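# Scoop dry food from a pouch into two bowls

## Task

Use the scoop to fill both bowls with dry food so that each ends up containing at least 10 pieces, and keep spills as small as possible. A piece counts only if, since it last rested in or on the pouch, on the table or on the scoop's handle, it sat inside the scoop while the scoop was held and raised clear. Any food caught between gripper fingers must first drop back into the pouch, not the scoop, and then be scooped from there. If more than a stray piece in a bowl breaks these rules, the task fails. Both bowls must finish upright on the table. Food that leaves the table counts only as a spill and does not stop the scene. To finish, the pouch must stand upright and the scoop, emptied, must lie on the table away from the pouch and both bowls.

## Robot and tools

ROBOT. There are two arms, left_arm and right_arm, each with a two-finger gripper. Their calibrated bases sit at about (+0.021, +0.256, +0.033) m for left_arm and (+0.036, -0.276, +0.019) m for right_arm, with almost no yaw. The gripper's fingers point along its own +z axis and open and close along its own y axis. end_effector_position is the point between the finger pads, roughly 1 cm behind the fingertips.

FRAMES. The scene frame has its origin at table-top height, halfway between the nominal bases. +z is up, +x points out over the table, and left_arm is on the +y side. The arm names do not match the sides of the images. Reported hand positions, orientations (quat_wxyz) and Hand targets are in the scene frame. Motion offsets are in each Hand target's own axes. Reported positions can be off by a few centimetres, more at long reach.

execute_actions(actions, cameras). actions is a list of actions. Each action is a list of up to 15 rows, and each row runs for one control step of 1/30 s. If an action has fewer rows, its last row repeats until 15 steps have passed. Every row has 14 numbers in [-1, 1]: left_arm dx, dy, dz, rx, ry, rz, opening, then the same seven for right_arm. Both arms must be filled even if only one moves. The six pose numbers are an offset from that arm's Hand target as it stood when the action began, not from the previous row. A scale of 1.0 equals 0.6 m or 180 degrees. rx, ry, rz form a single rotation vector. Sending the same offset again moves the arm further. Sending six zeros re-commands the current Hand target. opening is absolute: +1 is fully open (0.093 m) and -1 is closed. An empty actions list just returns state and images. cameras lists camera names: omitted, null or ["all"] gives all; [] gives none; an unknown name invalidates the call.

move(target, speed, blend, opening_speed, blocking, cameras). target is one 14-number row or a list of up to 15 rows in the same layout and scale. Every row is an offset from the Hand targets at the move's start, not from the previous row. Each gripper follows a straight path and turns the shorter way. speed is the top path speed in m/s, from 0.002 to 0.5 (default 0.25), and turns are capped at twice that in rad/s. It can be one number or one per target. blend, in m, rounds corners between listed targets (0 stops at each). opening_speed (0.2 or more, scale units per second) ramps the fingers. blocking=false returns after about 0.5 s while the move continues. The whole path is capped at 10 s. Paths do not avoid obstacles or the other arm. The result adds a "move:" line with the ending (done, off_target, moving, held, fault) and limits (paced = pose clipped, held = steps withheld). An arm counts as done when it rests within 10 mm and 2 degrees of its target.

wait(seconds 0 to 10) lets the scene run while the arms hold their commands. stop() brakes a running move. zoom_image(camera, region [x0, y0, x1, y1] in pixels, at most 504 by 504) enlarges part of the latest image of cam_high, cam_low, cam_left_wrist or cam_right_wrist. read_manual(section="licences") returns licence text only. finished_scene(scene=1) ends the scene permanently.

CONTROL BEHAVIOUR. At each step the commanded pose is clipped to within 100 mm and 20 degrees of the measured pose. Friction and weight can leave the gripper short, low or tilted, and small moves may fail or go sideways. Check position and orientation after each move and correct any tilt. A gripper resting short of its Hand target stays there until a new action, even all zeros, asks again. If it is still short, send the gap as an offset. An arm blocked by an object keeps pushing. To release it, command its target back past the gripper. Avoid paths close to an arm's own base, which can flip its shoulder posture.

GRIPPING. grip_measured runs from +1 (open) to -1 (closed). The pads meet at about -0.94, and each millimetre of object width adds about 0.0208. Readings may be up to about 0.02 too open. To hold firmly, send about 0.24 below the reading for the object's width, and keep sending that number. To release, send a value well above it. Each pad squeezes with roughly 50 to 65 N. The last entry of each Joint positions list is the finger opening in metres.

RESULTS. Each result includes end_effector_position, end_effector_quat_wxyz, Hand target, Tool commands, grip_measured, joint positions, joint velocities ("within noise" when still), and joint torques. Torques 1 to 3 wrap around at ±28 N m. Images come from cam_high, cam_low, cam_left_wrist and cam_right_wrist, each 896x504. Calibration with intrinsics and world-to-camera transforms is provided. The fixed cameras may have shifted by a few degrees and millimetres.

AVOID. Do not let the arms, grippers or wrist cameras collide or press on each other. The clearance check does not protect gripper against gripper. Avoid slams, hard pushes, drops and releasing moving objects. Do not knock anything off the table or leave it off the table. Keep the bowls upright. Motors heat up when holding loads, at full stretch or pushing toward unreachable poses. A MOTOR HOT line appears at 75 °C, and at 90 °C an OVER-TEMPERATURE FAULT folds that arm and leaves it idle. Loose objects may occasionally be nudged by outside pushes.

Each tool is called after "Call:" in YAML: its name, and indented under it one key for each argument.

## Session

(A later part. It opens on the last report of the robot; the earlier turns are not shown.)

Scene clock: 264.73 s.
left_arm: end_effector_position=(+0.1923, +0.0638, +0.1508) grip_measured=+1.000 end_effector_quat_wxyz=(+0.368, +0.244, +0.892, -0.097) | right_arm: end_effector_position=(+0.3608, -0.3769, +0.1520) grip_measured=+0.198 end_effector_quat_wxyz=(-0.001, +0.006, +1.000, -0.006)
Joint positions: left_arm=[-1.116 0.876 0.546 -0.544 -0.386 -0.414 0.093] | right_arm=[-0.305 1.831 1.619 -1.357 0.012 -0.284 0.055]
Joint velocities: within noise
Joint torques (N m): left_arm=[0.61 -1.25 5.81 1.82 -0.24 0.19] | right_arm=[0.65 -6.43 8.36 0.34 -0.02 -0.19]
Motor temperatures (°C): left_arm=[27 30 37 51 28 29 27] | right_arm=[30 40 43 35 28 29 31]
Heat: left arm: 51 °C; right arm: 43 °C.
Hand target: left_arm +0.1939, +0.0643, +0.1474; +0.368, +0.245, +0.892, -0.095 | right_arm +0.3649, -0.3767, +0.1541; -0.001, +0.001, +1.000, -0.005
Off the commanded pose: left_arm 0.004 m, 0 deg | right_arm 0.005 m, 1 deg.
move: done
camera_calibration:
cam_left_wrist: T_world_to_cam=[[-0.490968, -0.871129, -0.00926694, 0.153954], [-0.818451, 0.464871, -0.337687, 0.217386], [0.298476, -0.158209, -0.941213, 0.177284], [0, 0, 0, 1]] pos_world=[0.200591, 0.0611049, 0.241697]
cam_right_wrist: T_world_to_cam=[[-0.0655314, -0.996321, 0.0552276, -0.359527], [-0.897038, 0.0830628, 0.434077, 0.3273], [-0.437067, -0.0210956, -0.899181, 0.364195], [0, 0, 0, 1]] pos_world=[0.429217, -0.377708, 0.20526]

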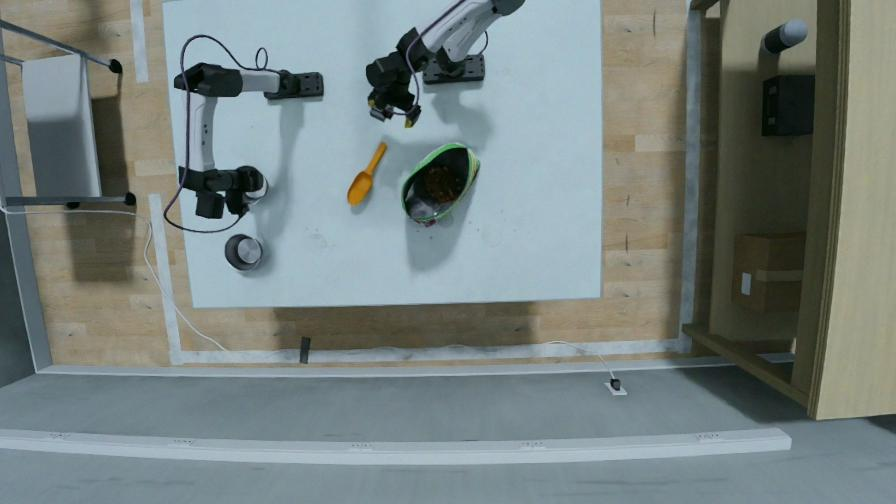

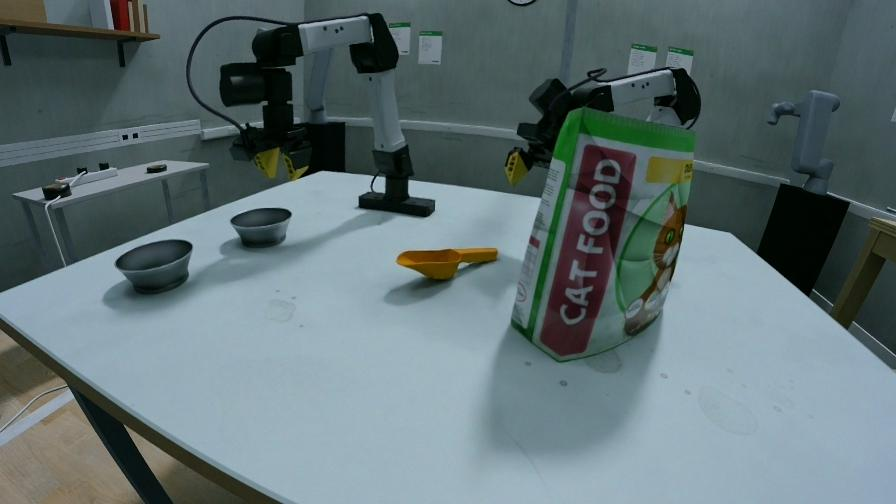

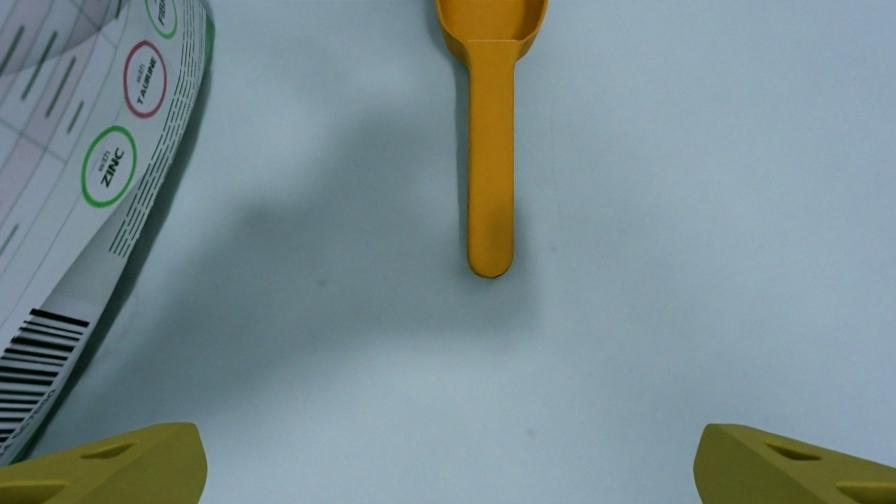

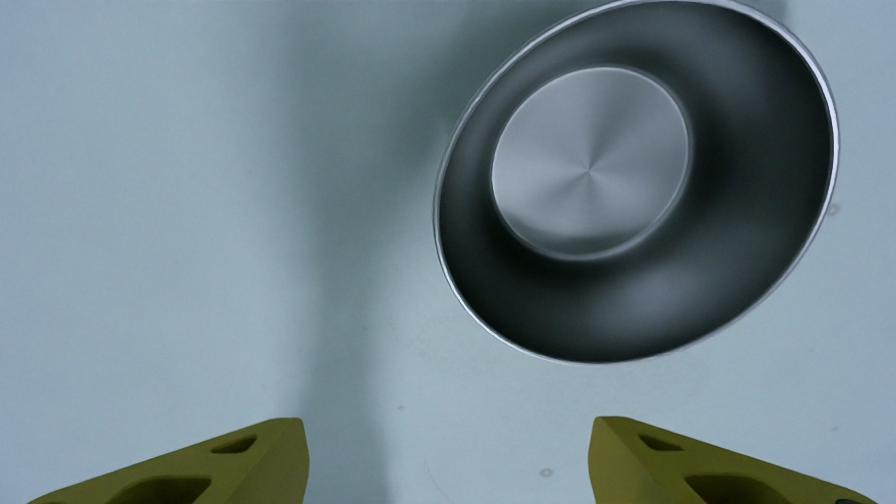

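Call:
move:
  target:
    - [-0.0075, -0.0255, 0.176, 0, 0, 0, 0, -0.006, -0.02, 0.06, 0.111, 0, 0, 0.2]
    - [-0.0075, -0.0255, 0.176, 0, 0, 0, 0, -0.006, -0.014, 0.187, 0.111, 0, 0, 0.2]
  speed: [0.15, 0.1]

Scene clock: 298.67 s.
left_arm: end_effector_position=(+0.2507, +0.0168, +0.0738) grip_measured=+0.002 end_effector_quat_wxyz=(+0.366, +0.243, +0.894, -0.088) | right_arm: end_effector_position=(+0.3692, -0.3866, +0.0473) grip_measured=+0.198 end_effector_quat_wxyz=(+0.003, +0.000, +0.985, -0.172)
Joint positions: left_arm=[-0.989 1.406 0.493 0.059 -0.316 -0.313 0.045] | right_arm=[-0.169 1.887 1.224 -0.845 0.341 -0.171 0.055]
Joint velocities: within noise
Joint torques (N m): left_arm=[0.49 -4.31 6.35 1.87 -0.07 0.19] | right_arm=[0.99 -6.82 4.64 0.68 0.37 -0.01]
Motor temperatures (°C): left_arm=[27 30 38 48 28 29 27] | right_arm=[30 38 45 34 28 29 30]
Heat: left arm: 48 °C; right arm: 45 °C.
Hand target: left_arm +0.2534, +0.0127, +0.0754; +0.368, +0.245, +0.892, -0.095 | right_arm +0.3684, -0.3863, +0.0420; -0.001, +0.000, +0.984, -0.179
Off the commanded pose: left_arm 0.005 m, 1 deg | right_arm 0.005 m, 1 deg.
move: done
camera_calibration:
cam_left_wrist: T_world_to_cam=[[-0.482651, -0.875479, -0.0241639, 0.140083], [-0.822979, 0.4628, -0.329427, 0.261634], [0.299589, -0.139112, -0.943872, 0.0795844], [0, 0, 0, 1]] pos_world=[0.259088, 0.0126269, 0.164692]
cam_right_wrist: T_world_to_cam=[[-0.0551088, -0.923611, 0.379349, -0.353959], [-0.900925, 0.209789, 0.379899, 0.434053], [-0.430462, -0.320829, -0.843665, 0.152594], [0, 0, 0, 1]] pos_world=[0.437228, -0.369023, 0.098116]

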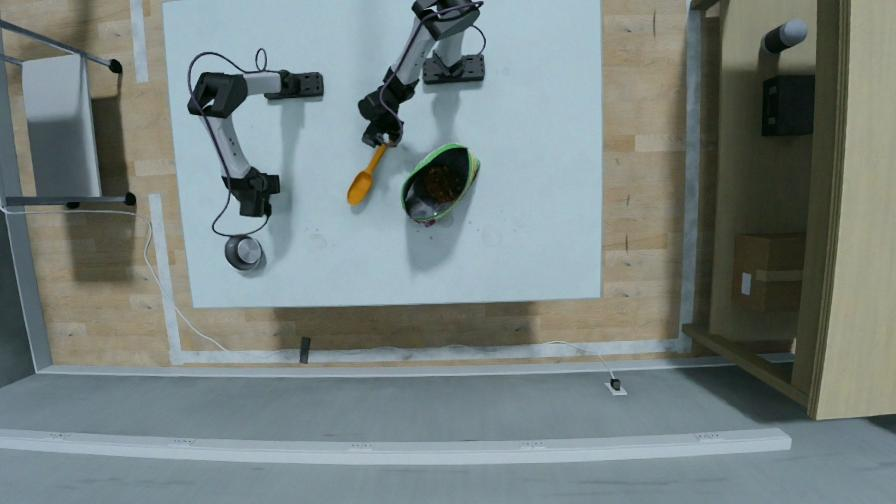

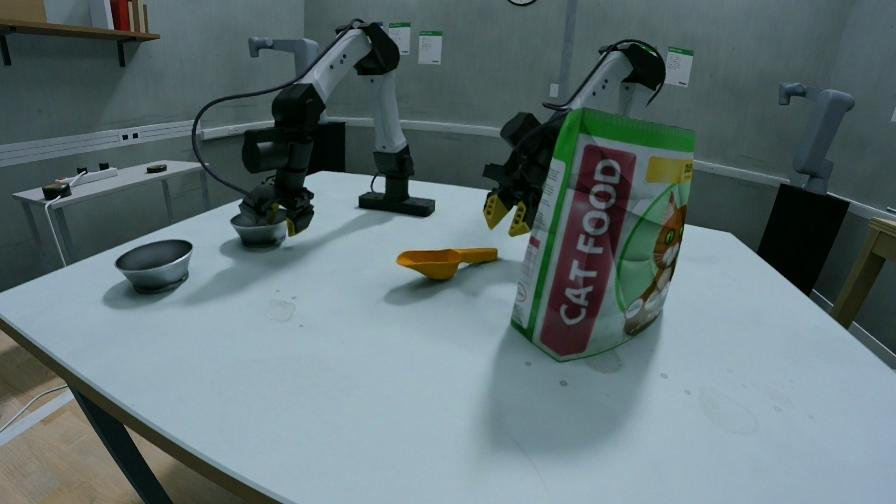

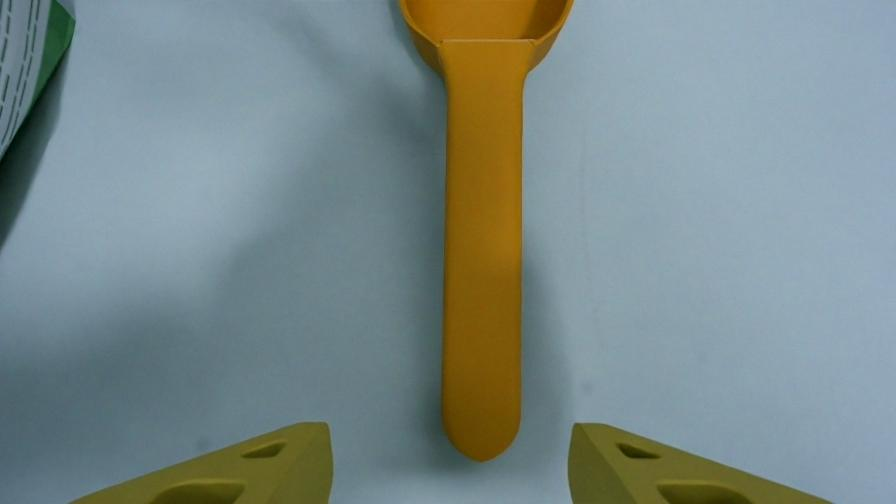

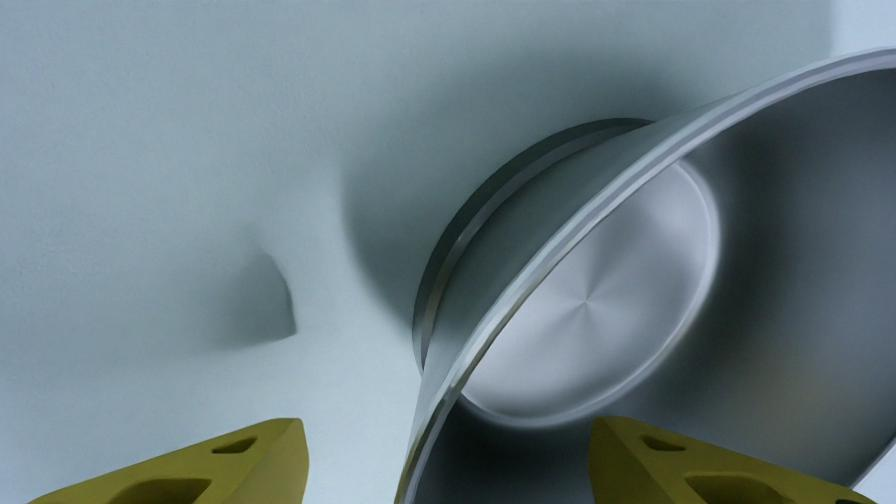

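Call:
move:
  target:
    - [0, -0.011, 0.083, 0, 0, 0, 0, 0, 0.011, 0, 0, 0, 0, 0.2]
    - [0, -0.011, 0.083, 0, 0, 0, -0.85, 0, 0.011, 0, 0, 0, 0, -1]
  speed: [0.08, 0.1]
  opening_speed: 1.0
  cameras: ["cam_low", "cam_left_wrist", "cam_right_wrist"]

Call:
zoom_image:
  camera: "cam_low"
  region: [200, 160, 560, 320]

Scene clock: 321.40 s.
left_arm: end_effector_position=(+0.2745, -0.0030, +0.0353) grip_measured=-0.616 end_effector_quat_wxyz=(+0.361, +0.245, +0.896, -0.085) | right_arm: end_effector_position=(+0.3708, -0.3835, +0.0477) grip_measured=-0.980 end_effector_quat_wxyz=(+0.006, +0.003, +0.983, -0.181)
Joint positions: left_arm=[-0.955 1.674 0.542 0.274 -0.292 -0.286 0.016] | right_arm=[-0.151 1.887 1.221 -0.84 0.359 -0.147 0]
Joint velocities: within noise
Joint torques (N m): left_arm=[0.53 -5.98 6.58 1.86 -0.07 0.19] | right_arm=[1.01 -6.67 4.26 0.72 0.22 -0.06]
Motor temperatures (°C): left_arm=[27 30 40 49 28 29 28] | right_arm=[30 38 44 34 28 29 30]
Heat: left arm: 49 °C; right arm: 44 °C.
Hand target: left_arm +0.2804, -0.0106, +0.0400; +0.368, +0.245, +0.892, -0.095 | right_arm +0.3684, -0.3802, +0.0397; -0.001, +0.000, +0.984, -0.179
Off the commanded pose: left_arm 0.011 m, 1 deg | right_arm 0.009 m, 1 deg.
move: off_target (left_arm); target 2's new opening was sent with left_arm's hand 0.011 m and 1 deg from that target
camera_calibration:
cam_left_wrist: T_world_to_cam=[[-0.484117, -0.874553, -0.0280608, 0.133799], [-0.825003, 0.466903, -0.31839, 0.277852], [0.29155, -0.130987, -0.947545, 0.0356835], [0, 0, 0, 1]] pos_world=[0.283599, -0.00804159, 0.126031]
cam_right_wrist: T_world_to_cam=[[-0.0625618, -0.916271, 0.395644, -0.346333], [-0.902548, 0.221155, 0.369456, 0.440136], [-0.426021, -0.333973, -0.840814, 0.147775], [0, 0, 0, 1]] pos_world=[0.438532, -0.365321, 0.0986652]
Images, in order (width x height): cam_low 896x504, cam_left_wrist 896x504, cam_right_wrist 896x504.

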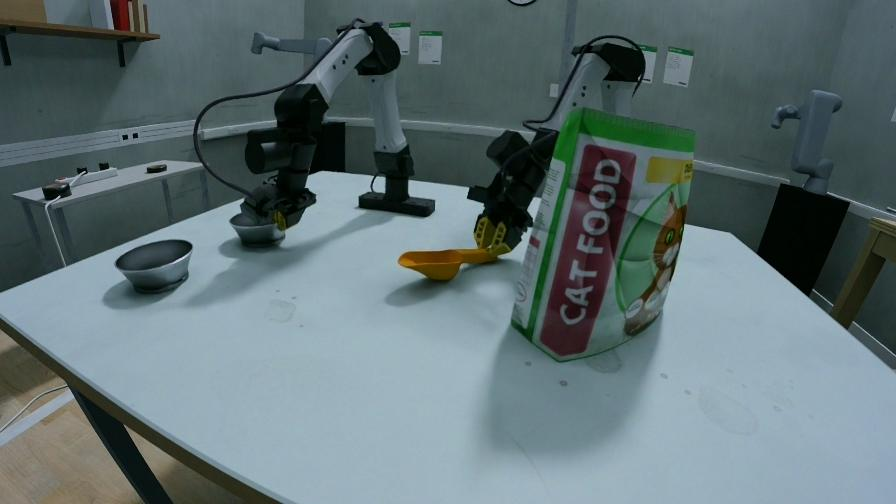

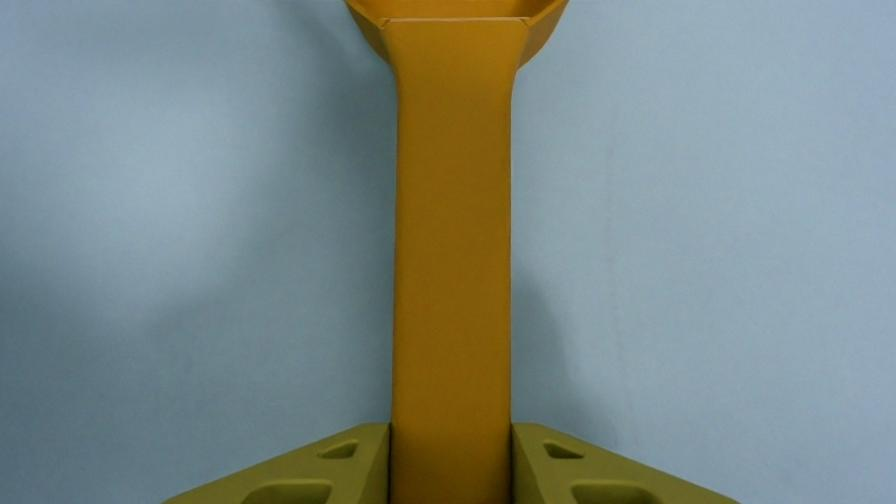

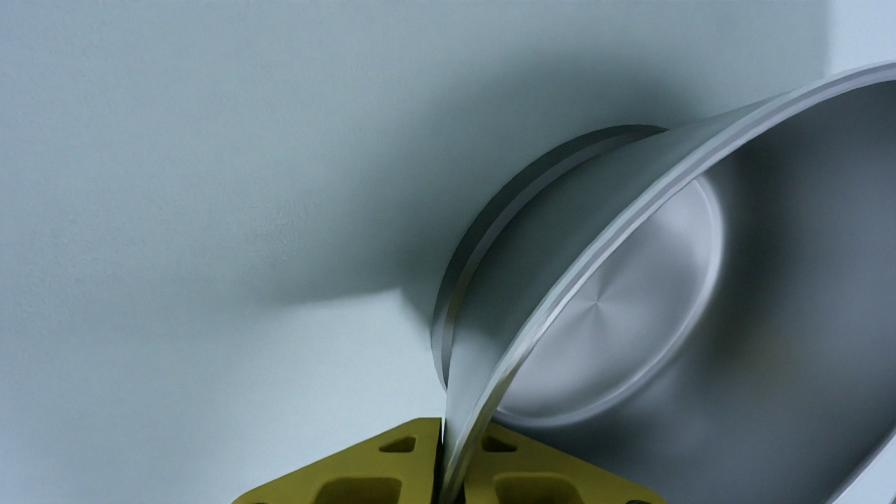

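Scaled by 1.400 from the camera's 896x504 image, which has a finer 1280x720 frame.

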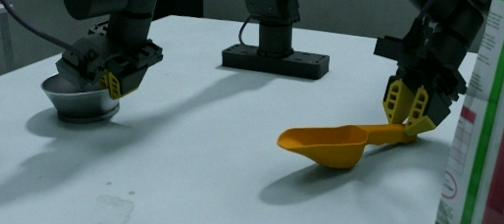

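Call:
move:
  target:
    - [-0.1175, 0, -0.118, 0, 0, 0, -0.85, 0, -0.047, -0.125, 0, 0, 0, -1]
    - [-0.22, 0.161, -0.4395, 0, 0, 0, -0.85, -0.157, 0.432, -0.3055, 0, 0, 0, -1]
    - [-0.22, 0.161, -0.4395, 0, 0, 0, -0.85, -0.157, 0.479, -0.183, 0, 0, 0, -1]
  speed: [0.1, 0.2, 0.06]
  blend: [0.02, 0.01, 0]

Scene clock: 346.67 s.
left_arm: end_effector_position=(+0.2481, +0.1181, +0.3101) grip_measured=-0.622 end_effector_quat_wxyz=(+0.355, +0.243, +0.898, -0.087) | right_arm: end_effector_position=(+0.4574, -0.0716, +0.0504) grip_measured=-0.981 end_effector_quat_wxyz=(+0.016, -0.016, +0.985, -0.171)
Joint positions: left_arm=[-0.602 1.004 1.251 -1.07 -0.049 -0.029 0.015] | right_arm=[0.552 2.633 2.477 -1.571 0.309 0.553 0]
Joint velocities: within noise
Joint torques (N m): left_arm=[0.43 -2.52 8.32 1.81 0.07 0.19] | right_arm=[-0.49 -9.94 7.56 0.16 0.21 0.1]
Motor temperatures (°C): left_arm=[27 32 41 49 28 29 29] | right_arm=[30 39 43 34 28 29 31]
Heat: left arm: 49 °C; right arm: 43 °C.
Hand target: left_arm +0.2488, +0.1166, +0.3214; +0.368, +0.244, +0.892, -0.095 | right_arm +0.4628, -0.0725, +0.0412; -0.001, +0.000, +0.984, -0.179
Off the commanded pose: left_arm 0.011 m, 2 deg | right_arm 0.011 m, 3 deg.
joint read past its limit (right arm) — joint 4 (wrist pitch), lower limit.
joint sent to its limit (right arm) — joint 4 (wrist pitch), lower limit. The joint targets still meet the commanded pose.
move: off_target (left_arm, right_arm)
camera_calibration:
cam_left_wrist: T_world_to_cam=[[-0.482092, -0.875872, -0.0208853, 0.232019], [-0.830395, 0.464401, -0.307857, 0.285425], [0.279343, -0.131072, -0.951203, 0.323867], [0, 0, 0, 1]] pos_world=[0.2584, 0.113117, 0.40078]
cam_right_wrist: T_world_to_cam=[[-0.0298763, -0.926139, 0.375998, -0.0708867], [-0.915538, 0.176311, 0.361532, 0.451491], [-0.401122, -0.333439, -0.853182, 0.280393], [0, 0, 0, 1]] pos_world=[0.523711, -0.0517598, 0.102651]

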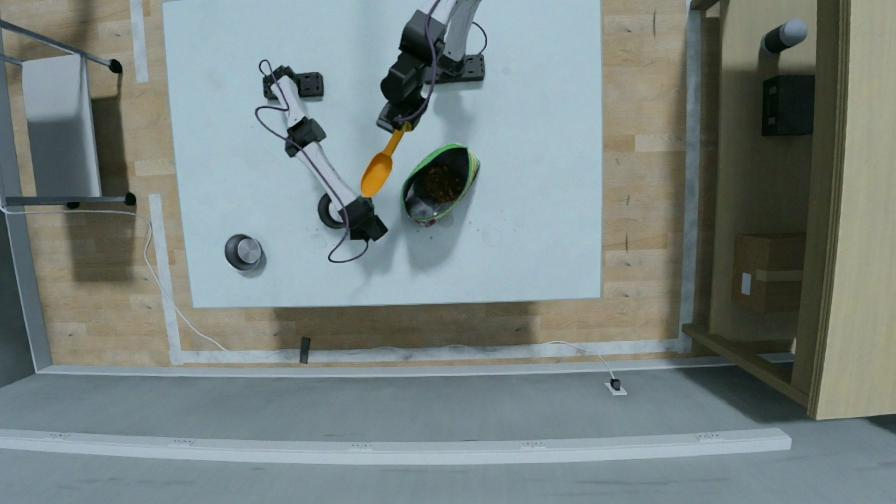

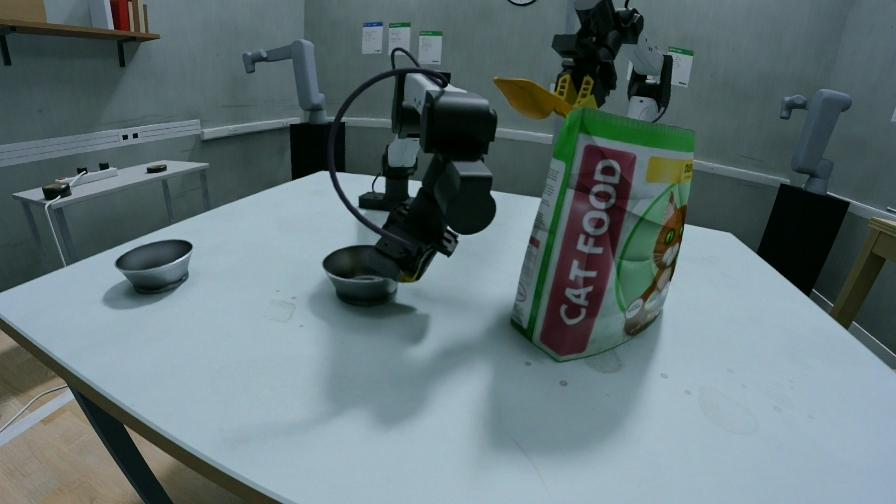

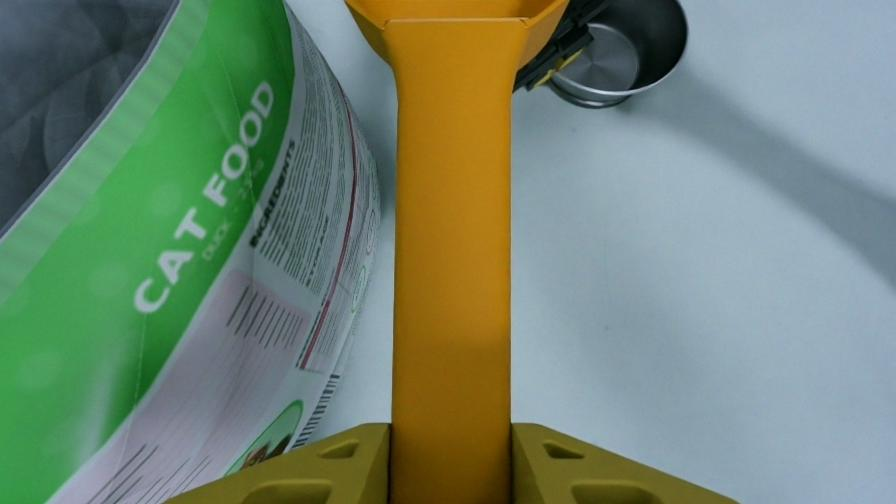

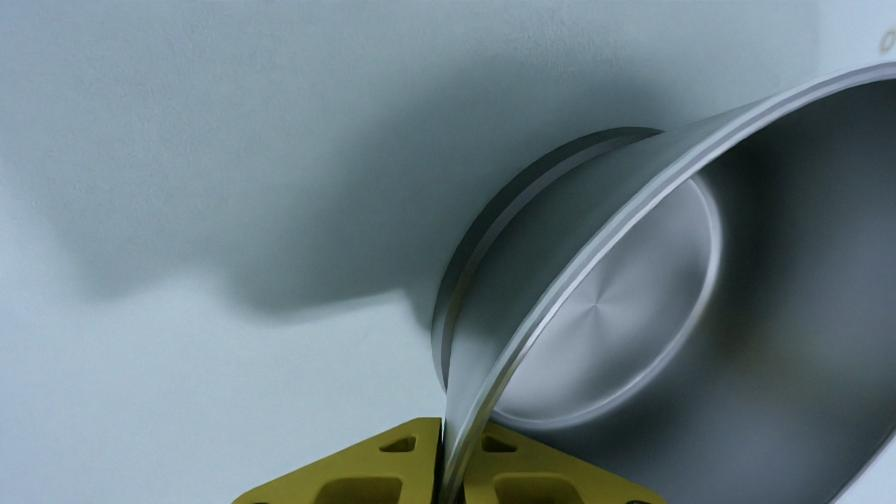

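Call:
zoom_image:
  camera: "cam_low"
  region: [290, 200, 500, 340]

Scaled by 2.400 from the camera's 896x504 image, which has a finer 1280x720 frame.

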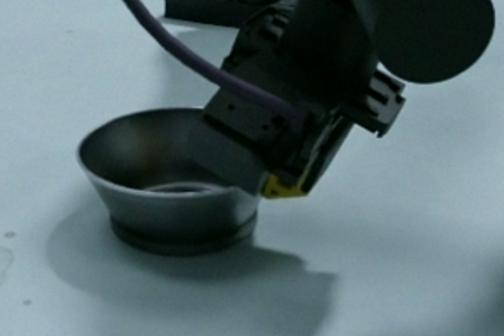

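Call:
move:
  target:
    - [0, 0, 0, 0, 0, 0, -0.85, 0, 0.003, 0.008, 0, 0, 0, -1]
    - [0, 0, 0, 0, 0, 0, -0.85, 0, 0.003, 0.008, 0, 0, 0, 0]
    - [0, 0, 0, 0, 0, 0, -0.85, 0, -0.059, -0.156, 0, 0, 0, 0]
    - [0, 0, 0, 0, 0, 0, -0.85, -0.215, -0.616, 0.074, 0, -0.194, 0, 0.2]
  speed: [0.08, 0.1, 0.12, 0.25]
  cameras: ["cam_high", "cam_low", "cam_right_wrist"]

Scene clock: 381.53 s.
left_arm: end_effector_position=(+0.2478, +0.1181, +0.3099) grip_measured=-0.622 end_effector_quat_wxyz=(+0.355, +0.243, +0.899, -0.087) | right_arm: end_effector_position=(+0.5910, -0.4402, +0.1356) grip_measured=+0.198 end_effector_quat_wxyz=(+0.294, -0.044, +0.938, -0.178)
Joint positions: left_arm=[-0.602 1.004 1.251 -1.071 -0.049 -0.028 0.015] | right_arm=[-0.249 2.2 1.863 -0.548 0.164 -0.394 0.055]
Joint velocities: within noise
Joint torques (N m): left_arm=[0.43 -2.5 8.32 1.83 0.08 0.18] | right_arm=[0.9 -11.15 5.45 1.98 -0.08 -0.17]
Motor temperatures (°C): left_arm=[27 30 44 49 28 29 30] | right_arm=[30 44 44 33 28 29 31]
Heat: left arm: 49 °C; right arm: 44 °C.
Hand target: left_arm +0.2487, +0.1166, +0.3213; +0.368, +0.245, +0.892, -0.095 | right_arm +0.5917, -0.4341, +0.1297; +0.295, -0.053, +0.939, -0.171
Off the commanded pose: left_arm 0.012 m, 2 deg | right_arm 0.009 m, 1 deg.
move: off_target (left_arm); target 2's new opening was sent with right_arm's hand 0.015 m and 3 deg from that target
camera_calibration:
cam_right_wrist: T_world_to_cam=[[-0.0900292, -0.92745, 0.362949, -0.403551], [-0.984106, 0.0268312, -0.175545, 0.655514], [0.15307, -0.372984, -0.915124, -0.0527822], [0, 0, 0, 1]] pos_world=[0.616843, -0.411549, 0.213238]
Images, in order (width x height): cam_high 896x504, cam_low 896x504, cam_right_wrist 896x504.

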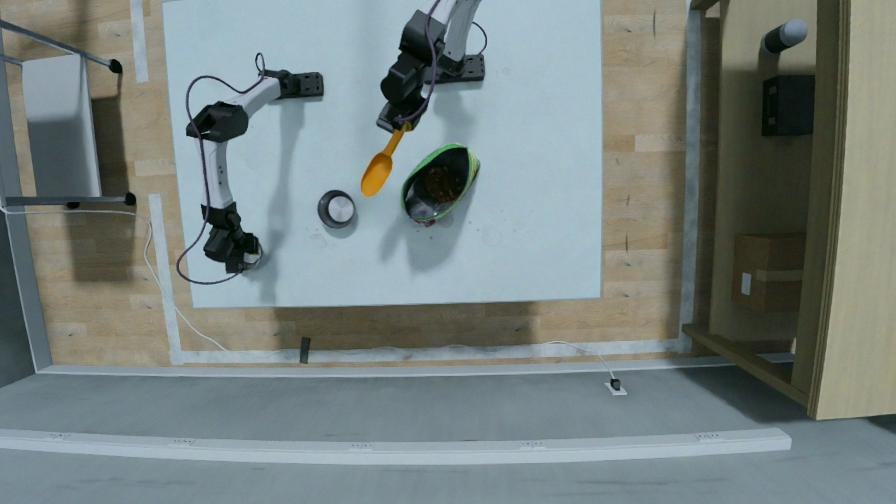

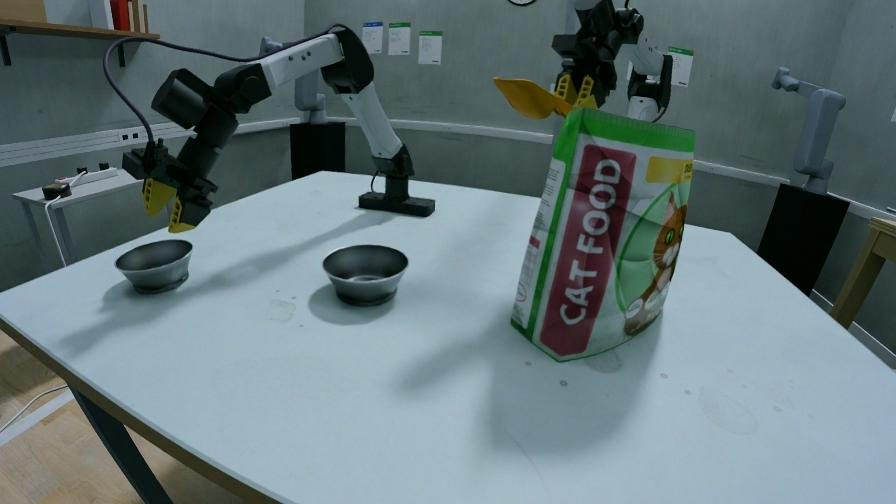

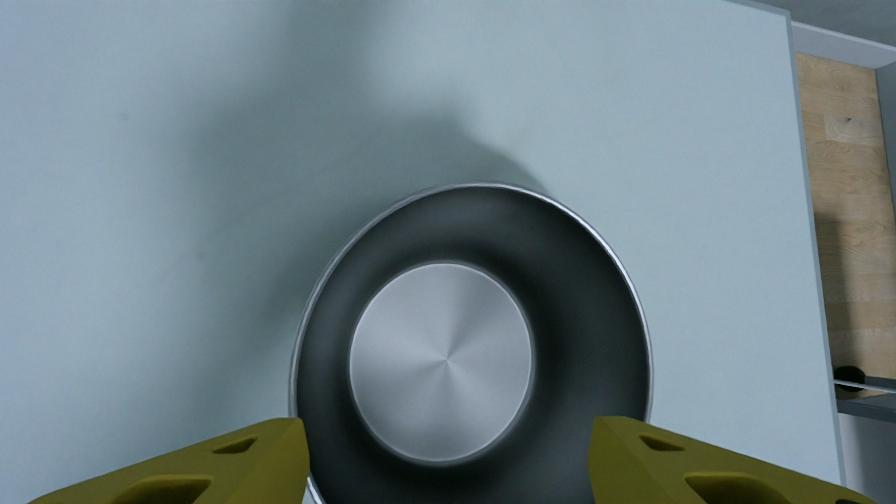

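Call:
move:
  target: [0, 0, 0, 0, 0, 0, -0.85, 0.0595, 0.071, 0.109, 0, 0, 0, 0.2]
  speed: 0.12
  cameras: ["cam_low", "cam_right_wrist"]

Call:
zoom_image:
  camera: "cam_low"
  region: [90, 160, 270, 320]

Scene clock: 403.77 s.
left_arm: end_effector_position=(+0.2478, +0.1181, +0.3099) grip_measured=-0.622 end_effector_quat_wxyz=(+0.355, +0.243, +0.899, -0.087) | right_arm: end_effector_position=(+0.6001, -0.4236, +0.0544) grip_measured=+0.198 end_effector_quat_wxyz=(+0.298, -0.054, +0.937, -0.172)
Joint positions: left_arm=[-0.602 1.004 1.251 -1.071 -0.049 -0.028 0.015] | right_arm=[-0.218 2.295 1.691 -0.281 0.164 -0.384 0.055]
Joint velocities: within noise
Joint torques (N m): left_arm=[0.42 -2.48 8.35 1.83 0.08 0.18] | right_arm=[1.01 -10.45 5.75 2.01 0.13 0]
Motor temperatures (°C): left_arm=[27 30 46 49 28 29 30] | right_arm=[30 50 43 37 28 29 30]
Heat: left arm: 49 °C; right arm: 50 °C.
Hand target: left_arm +0.2488, +0.1165, +0.3214; +0.368, +0.245, +0.892, -0.095 | right_arm +0.5997, -0.4203, +0.0452; +0.295, -0.053, +0.939, -0.171
Off the commanded pose: left_arm 0.012 m, 2 deg | right_arm 0.010 m, 0 deg.
move: off_target (left_arm)
camera_calibration:
cam_right_wrist: T_world_to_cam=[[-0.0690593, -0.931382, 0.357433, -0.371848], [-0.983954, 0.00450598, -0.178367, 0.640334], [0.164517, -0.364016, -0.916748, -0.125315], [0, 0, 0, 1]] pos_world=[0.624996, -0.394834, 0.132243]
Images, in order (width x height): cam_low 896x504, cam_right_wrist 896x504.

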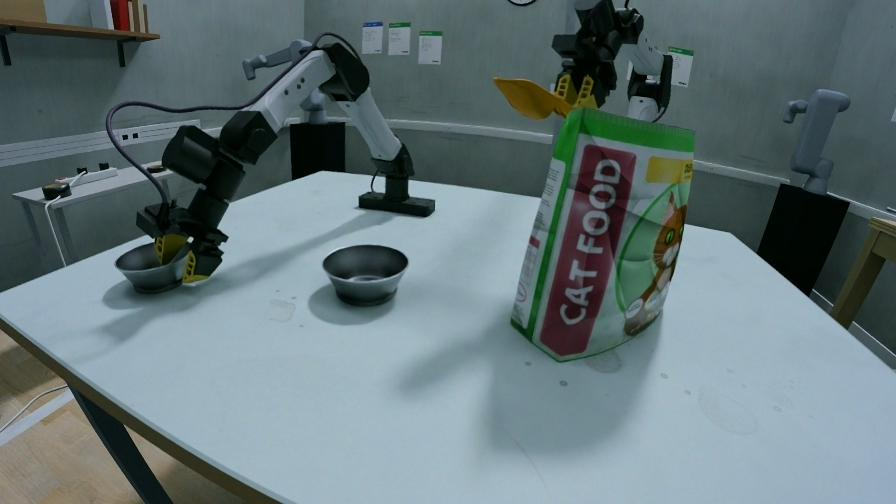

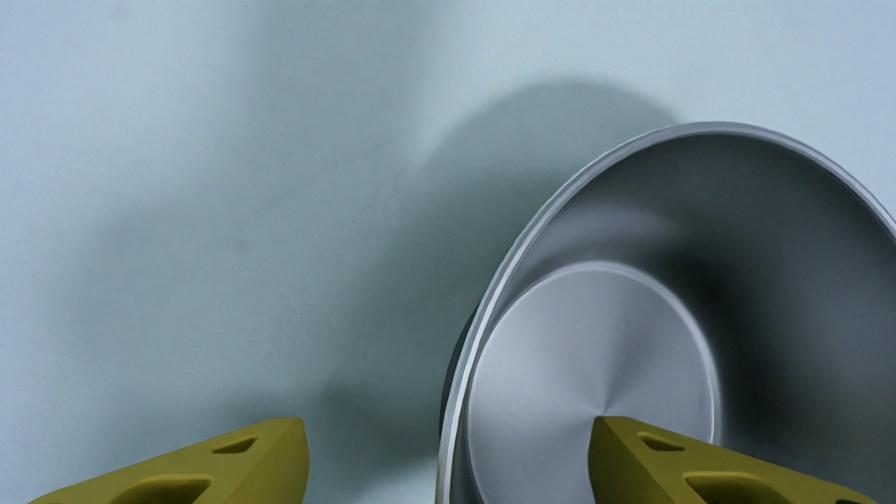

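Scaled by 2.800 from the camera's 896x504 image, which has a finer 1280x720 frame.

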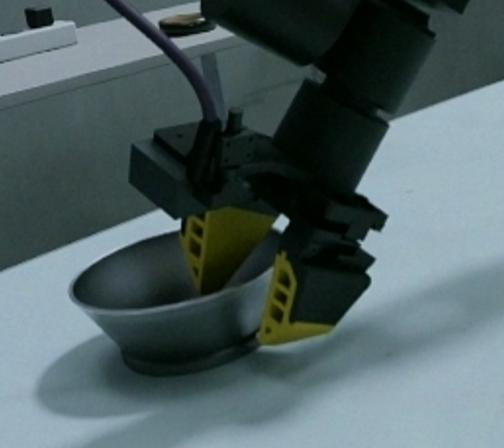

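Call:
move:
  target:
    - [0, 0, 0, 0, 0, 0, -0.85, 0, 0, 0, 0, 0, 0, -1]
    - [-0.0805, 0, -0.081, 0, 0, 0, -0.85, -0.0804, -0.0529, -0.1153, 0, 0, 0, -1]
    - [-0.028, 0.2995, -0.133, 0.042, 0, 0.0426, -0.85, 0.217, 0.489, -0.571, 0, 0, 0, -1]
  speed: [0.1, 0.12, 0.18]
  opening_speed: 1.0

Scene clock: 503.53 s.
left_arm: end_effector_position=(+0.3005, +0.2941, +0.3834) grip_measured=-0.622 end_effector_quat_wxyz=(+0.385, +0.300, +0.868, -0.094) | right_arm: end_effector_position=(+0.2889, -0.0714, +0.1236) grip_measured=-0.977 end_effector_quat_wxyz=(+0.275, -0.057, +0.947, -0.155)
Joint positions: left_arm=[0.508 1.409 1.847 -1.566 0.709 1.034 0.015] | right_arm=[0.983 1.668 1.175 -0.985 0.637 0.841 0]
Joint velocities: within noise
Joint torques (N m): left_arm=[0.38 -4.33 7.2 1.12 0.6 0.19] | right_arm=[0.17 -5.67 9.03 0.39 0.99 -0.09]
Motor temperatures (°C): left_arm=[27 29 48 49 28 29 32] | right_arm=[30 56 44 41 28 29 30]
Heat: left arm: 49 °C; right arm: 56 °C.
Hand target: left_arm +0.3012, +0.2933, +0.3918; +0.357, +0.327, +0.866, -0.129 | right_arm +0.2973, -0.0729, +0.1356; +0.295, -0.053, +0.939, -0.171
Off the commanded pose: left_arm 0.009 m, 6 deg | right_arm 0.015 m, 3 deg.
joint sent to its limit (left arm) — joint 4 (wrist pitch), lower limit. The joint targets are off in orientation, not in position.
move: off_target (left_arm, right_arm)
camera_calibration:
cam_left_wrist: T_world_to_cam=[[-0.578224, -0.812821, -0.0705612, 0.442415], [-0.742388, 0.56004, -0.367715, 0.238115], [0.338404, -0.160238, -0.927258, 0.383653], [0, 0, 0, 1]] pos_world=[0.302759, 0.287726, 0.474522]
cam_right_wrist: T_world_to_cam=[[-0.0461525, -0.942244, 0.331732, -0.0942588], [-0.991803, 0.00361165, -0.127727, 0.340863], [0.119152, -0.334907, -0.934687, 0.134942], [0, 0, 0, 1]] pos_world=[0.31764, -0.0448529, 0.200934]

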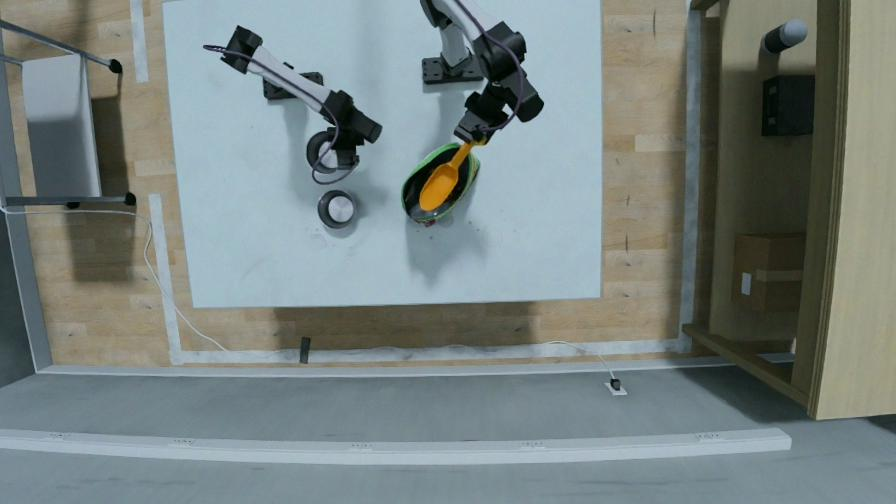

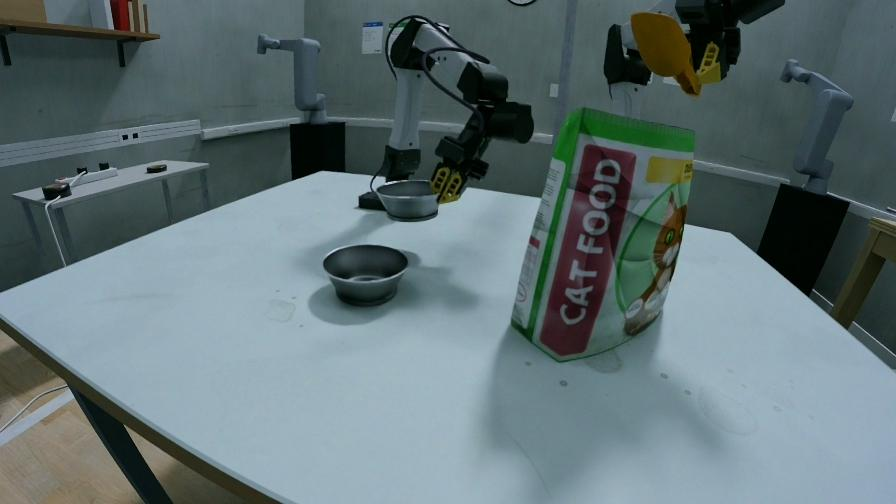

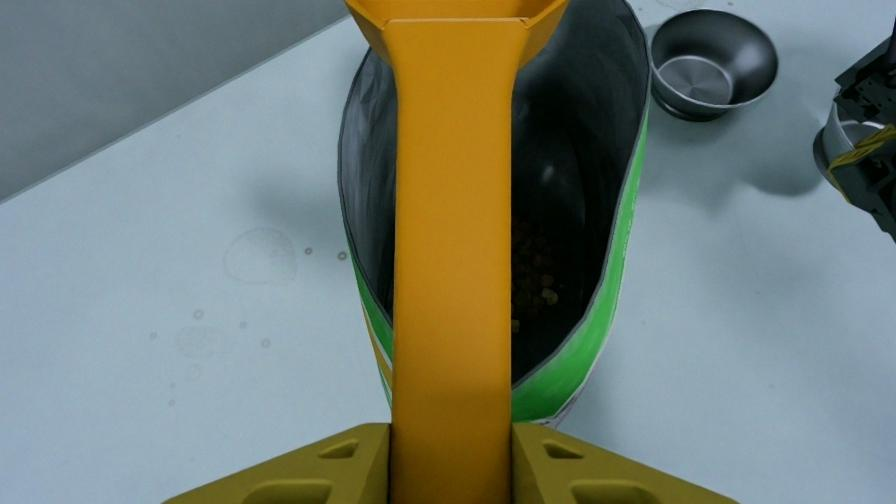

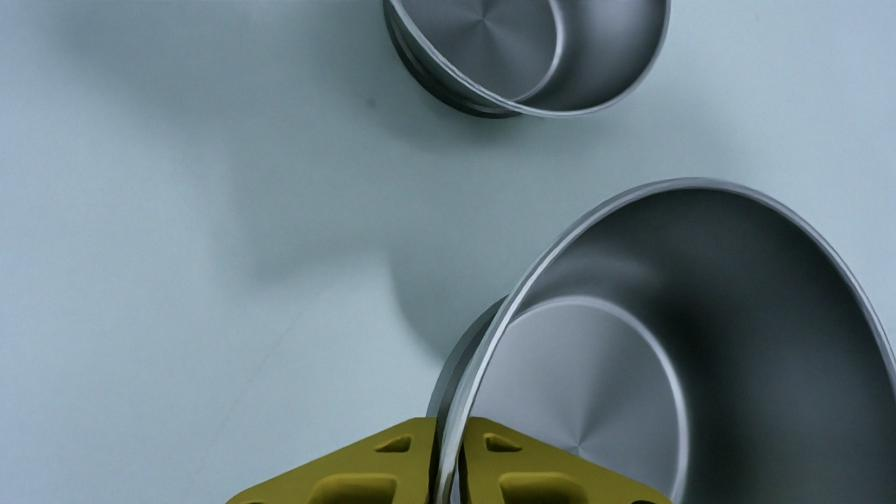

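Call:
move:
  target: [0, 0, 0, 0, 0, 0, -0.85, 0.059, 0.0388, 0.0846, 0, 0, 0, -1]
  speed: 0.1
  cameras: ["cam_low"]

Call:
zoom_image:
  camera: "cam_low"
  region: [340, 160, 500, 320]

Scene clock: 510.40 s.
left_arm: end_effector_position=(+0.3005, +0.2941, +0.3834) grip_measured=-0.622 end_effector_quat_wxyz=(+0.385, +0.300, +0.868, -0.094) | right_arm: end_effector_position=(+0.2926, -0.0664, +0.0669) grip_measured=-0.977 end_effector_quat_wxyz=(+0.279, -0.053, +0.947, -0.152)
Joint positions: left_arm=[0.508 1.409 1.847 -1.566 0.709 1.034 0.015] | right_arm=[0.983 1.764 1.044 -0.75 0.639 0.846 0]
Joint velocities: within noise
Joint torques (N m): left_arm=[0.38 -4.29 7.19 1.12 0.6 0.18] | right_arm=[0.16 -6.38 4.9 0.62 0.97 -0.12]
Motor temperatures (°C): left_arm=[27 29 47 48 28 29 32] | right_arm=[30 54 44 39 29 29 30]
Heat: left arm: 48 °C; right arm: 54 °C.
Hand target: left_arm +0.3012, +0.2933, +0.3918; +0.357, +0.327, +0.865, -0.129 | right_arm +0.2973, -0.0729, +0.0695; +0.295, -0.053, +0.939, -0.171
Off the commanded pose: left_arm 0.008 m, 6 deg | right_arm 0.008 m, 3 deg.
joint sent to its limit (left arm) — joint 4 (wrist pitch), lower limit. The joint targets are off in orientation, not in position.
move: off_target (left_arm, right_arm)
Images, in order (width x height): cam_low 896x504.

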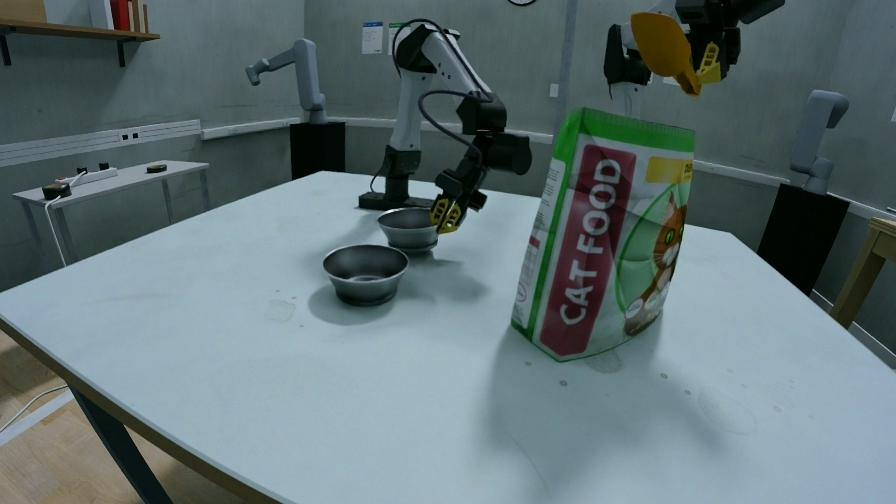

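Scaled by 3.150 from the camera's 896x504 image, which has a finer 1280x720 frame.

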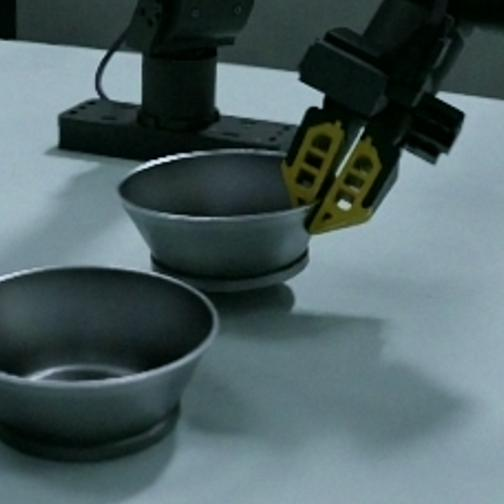

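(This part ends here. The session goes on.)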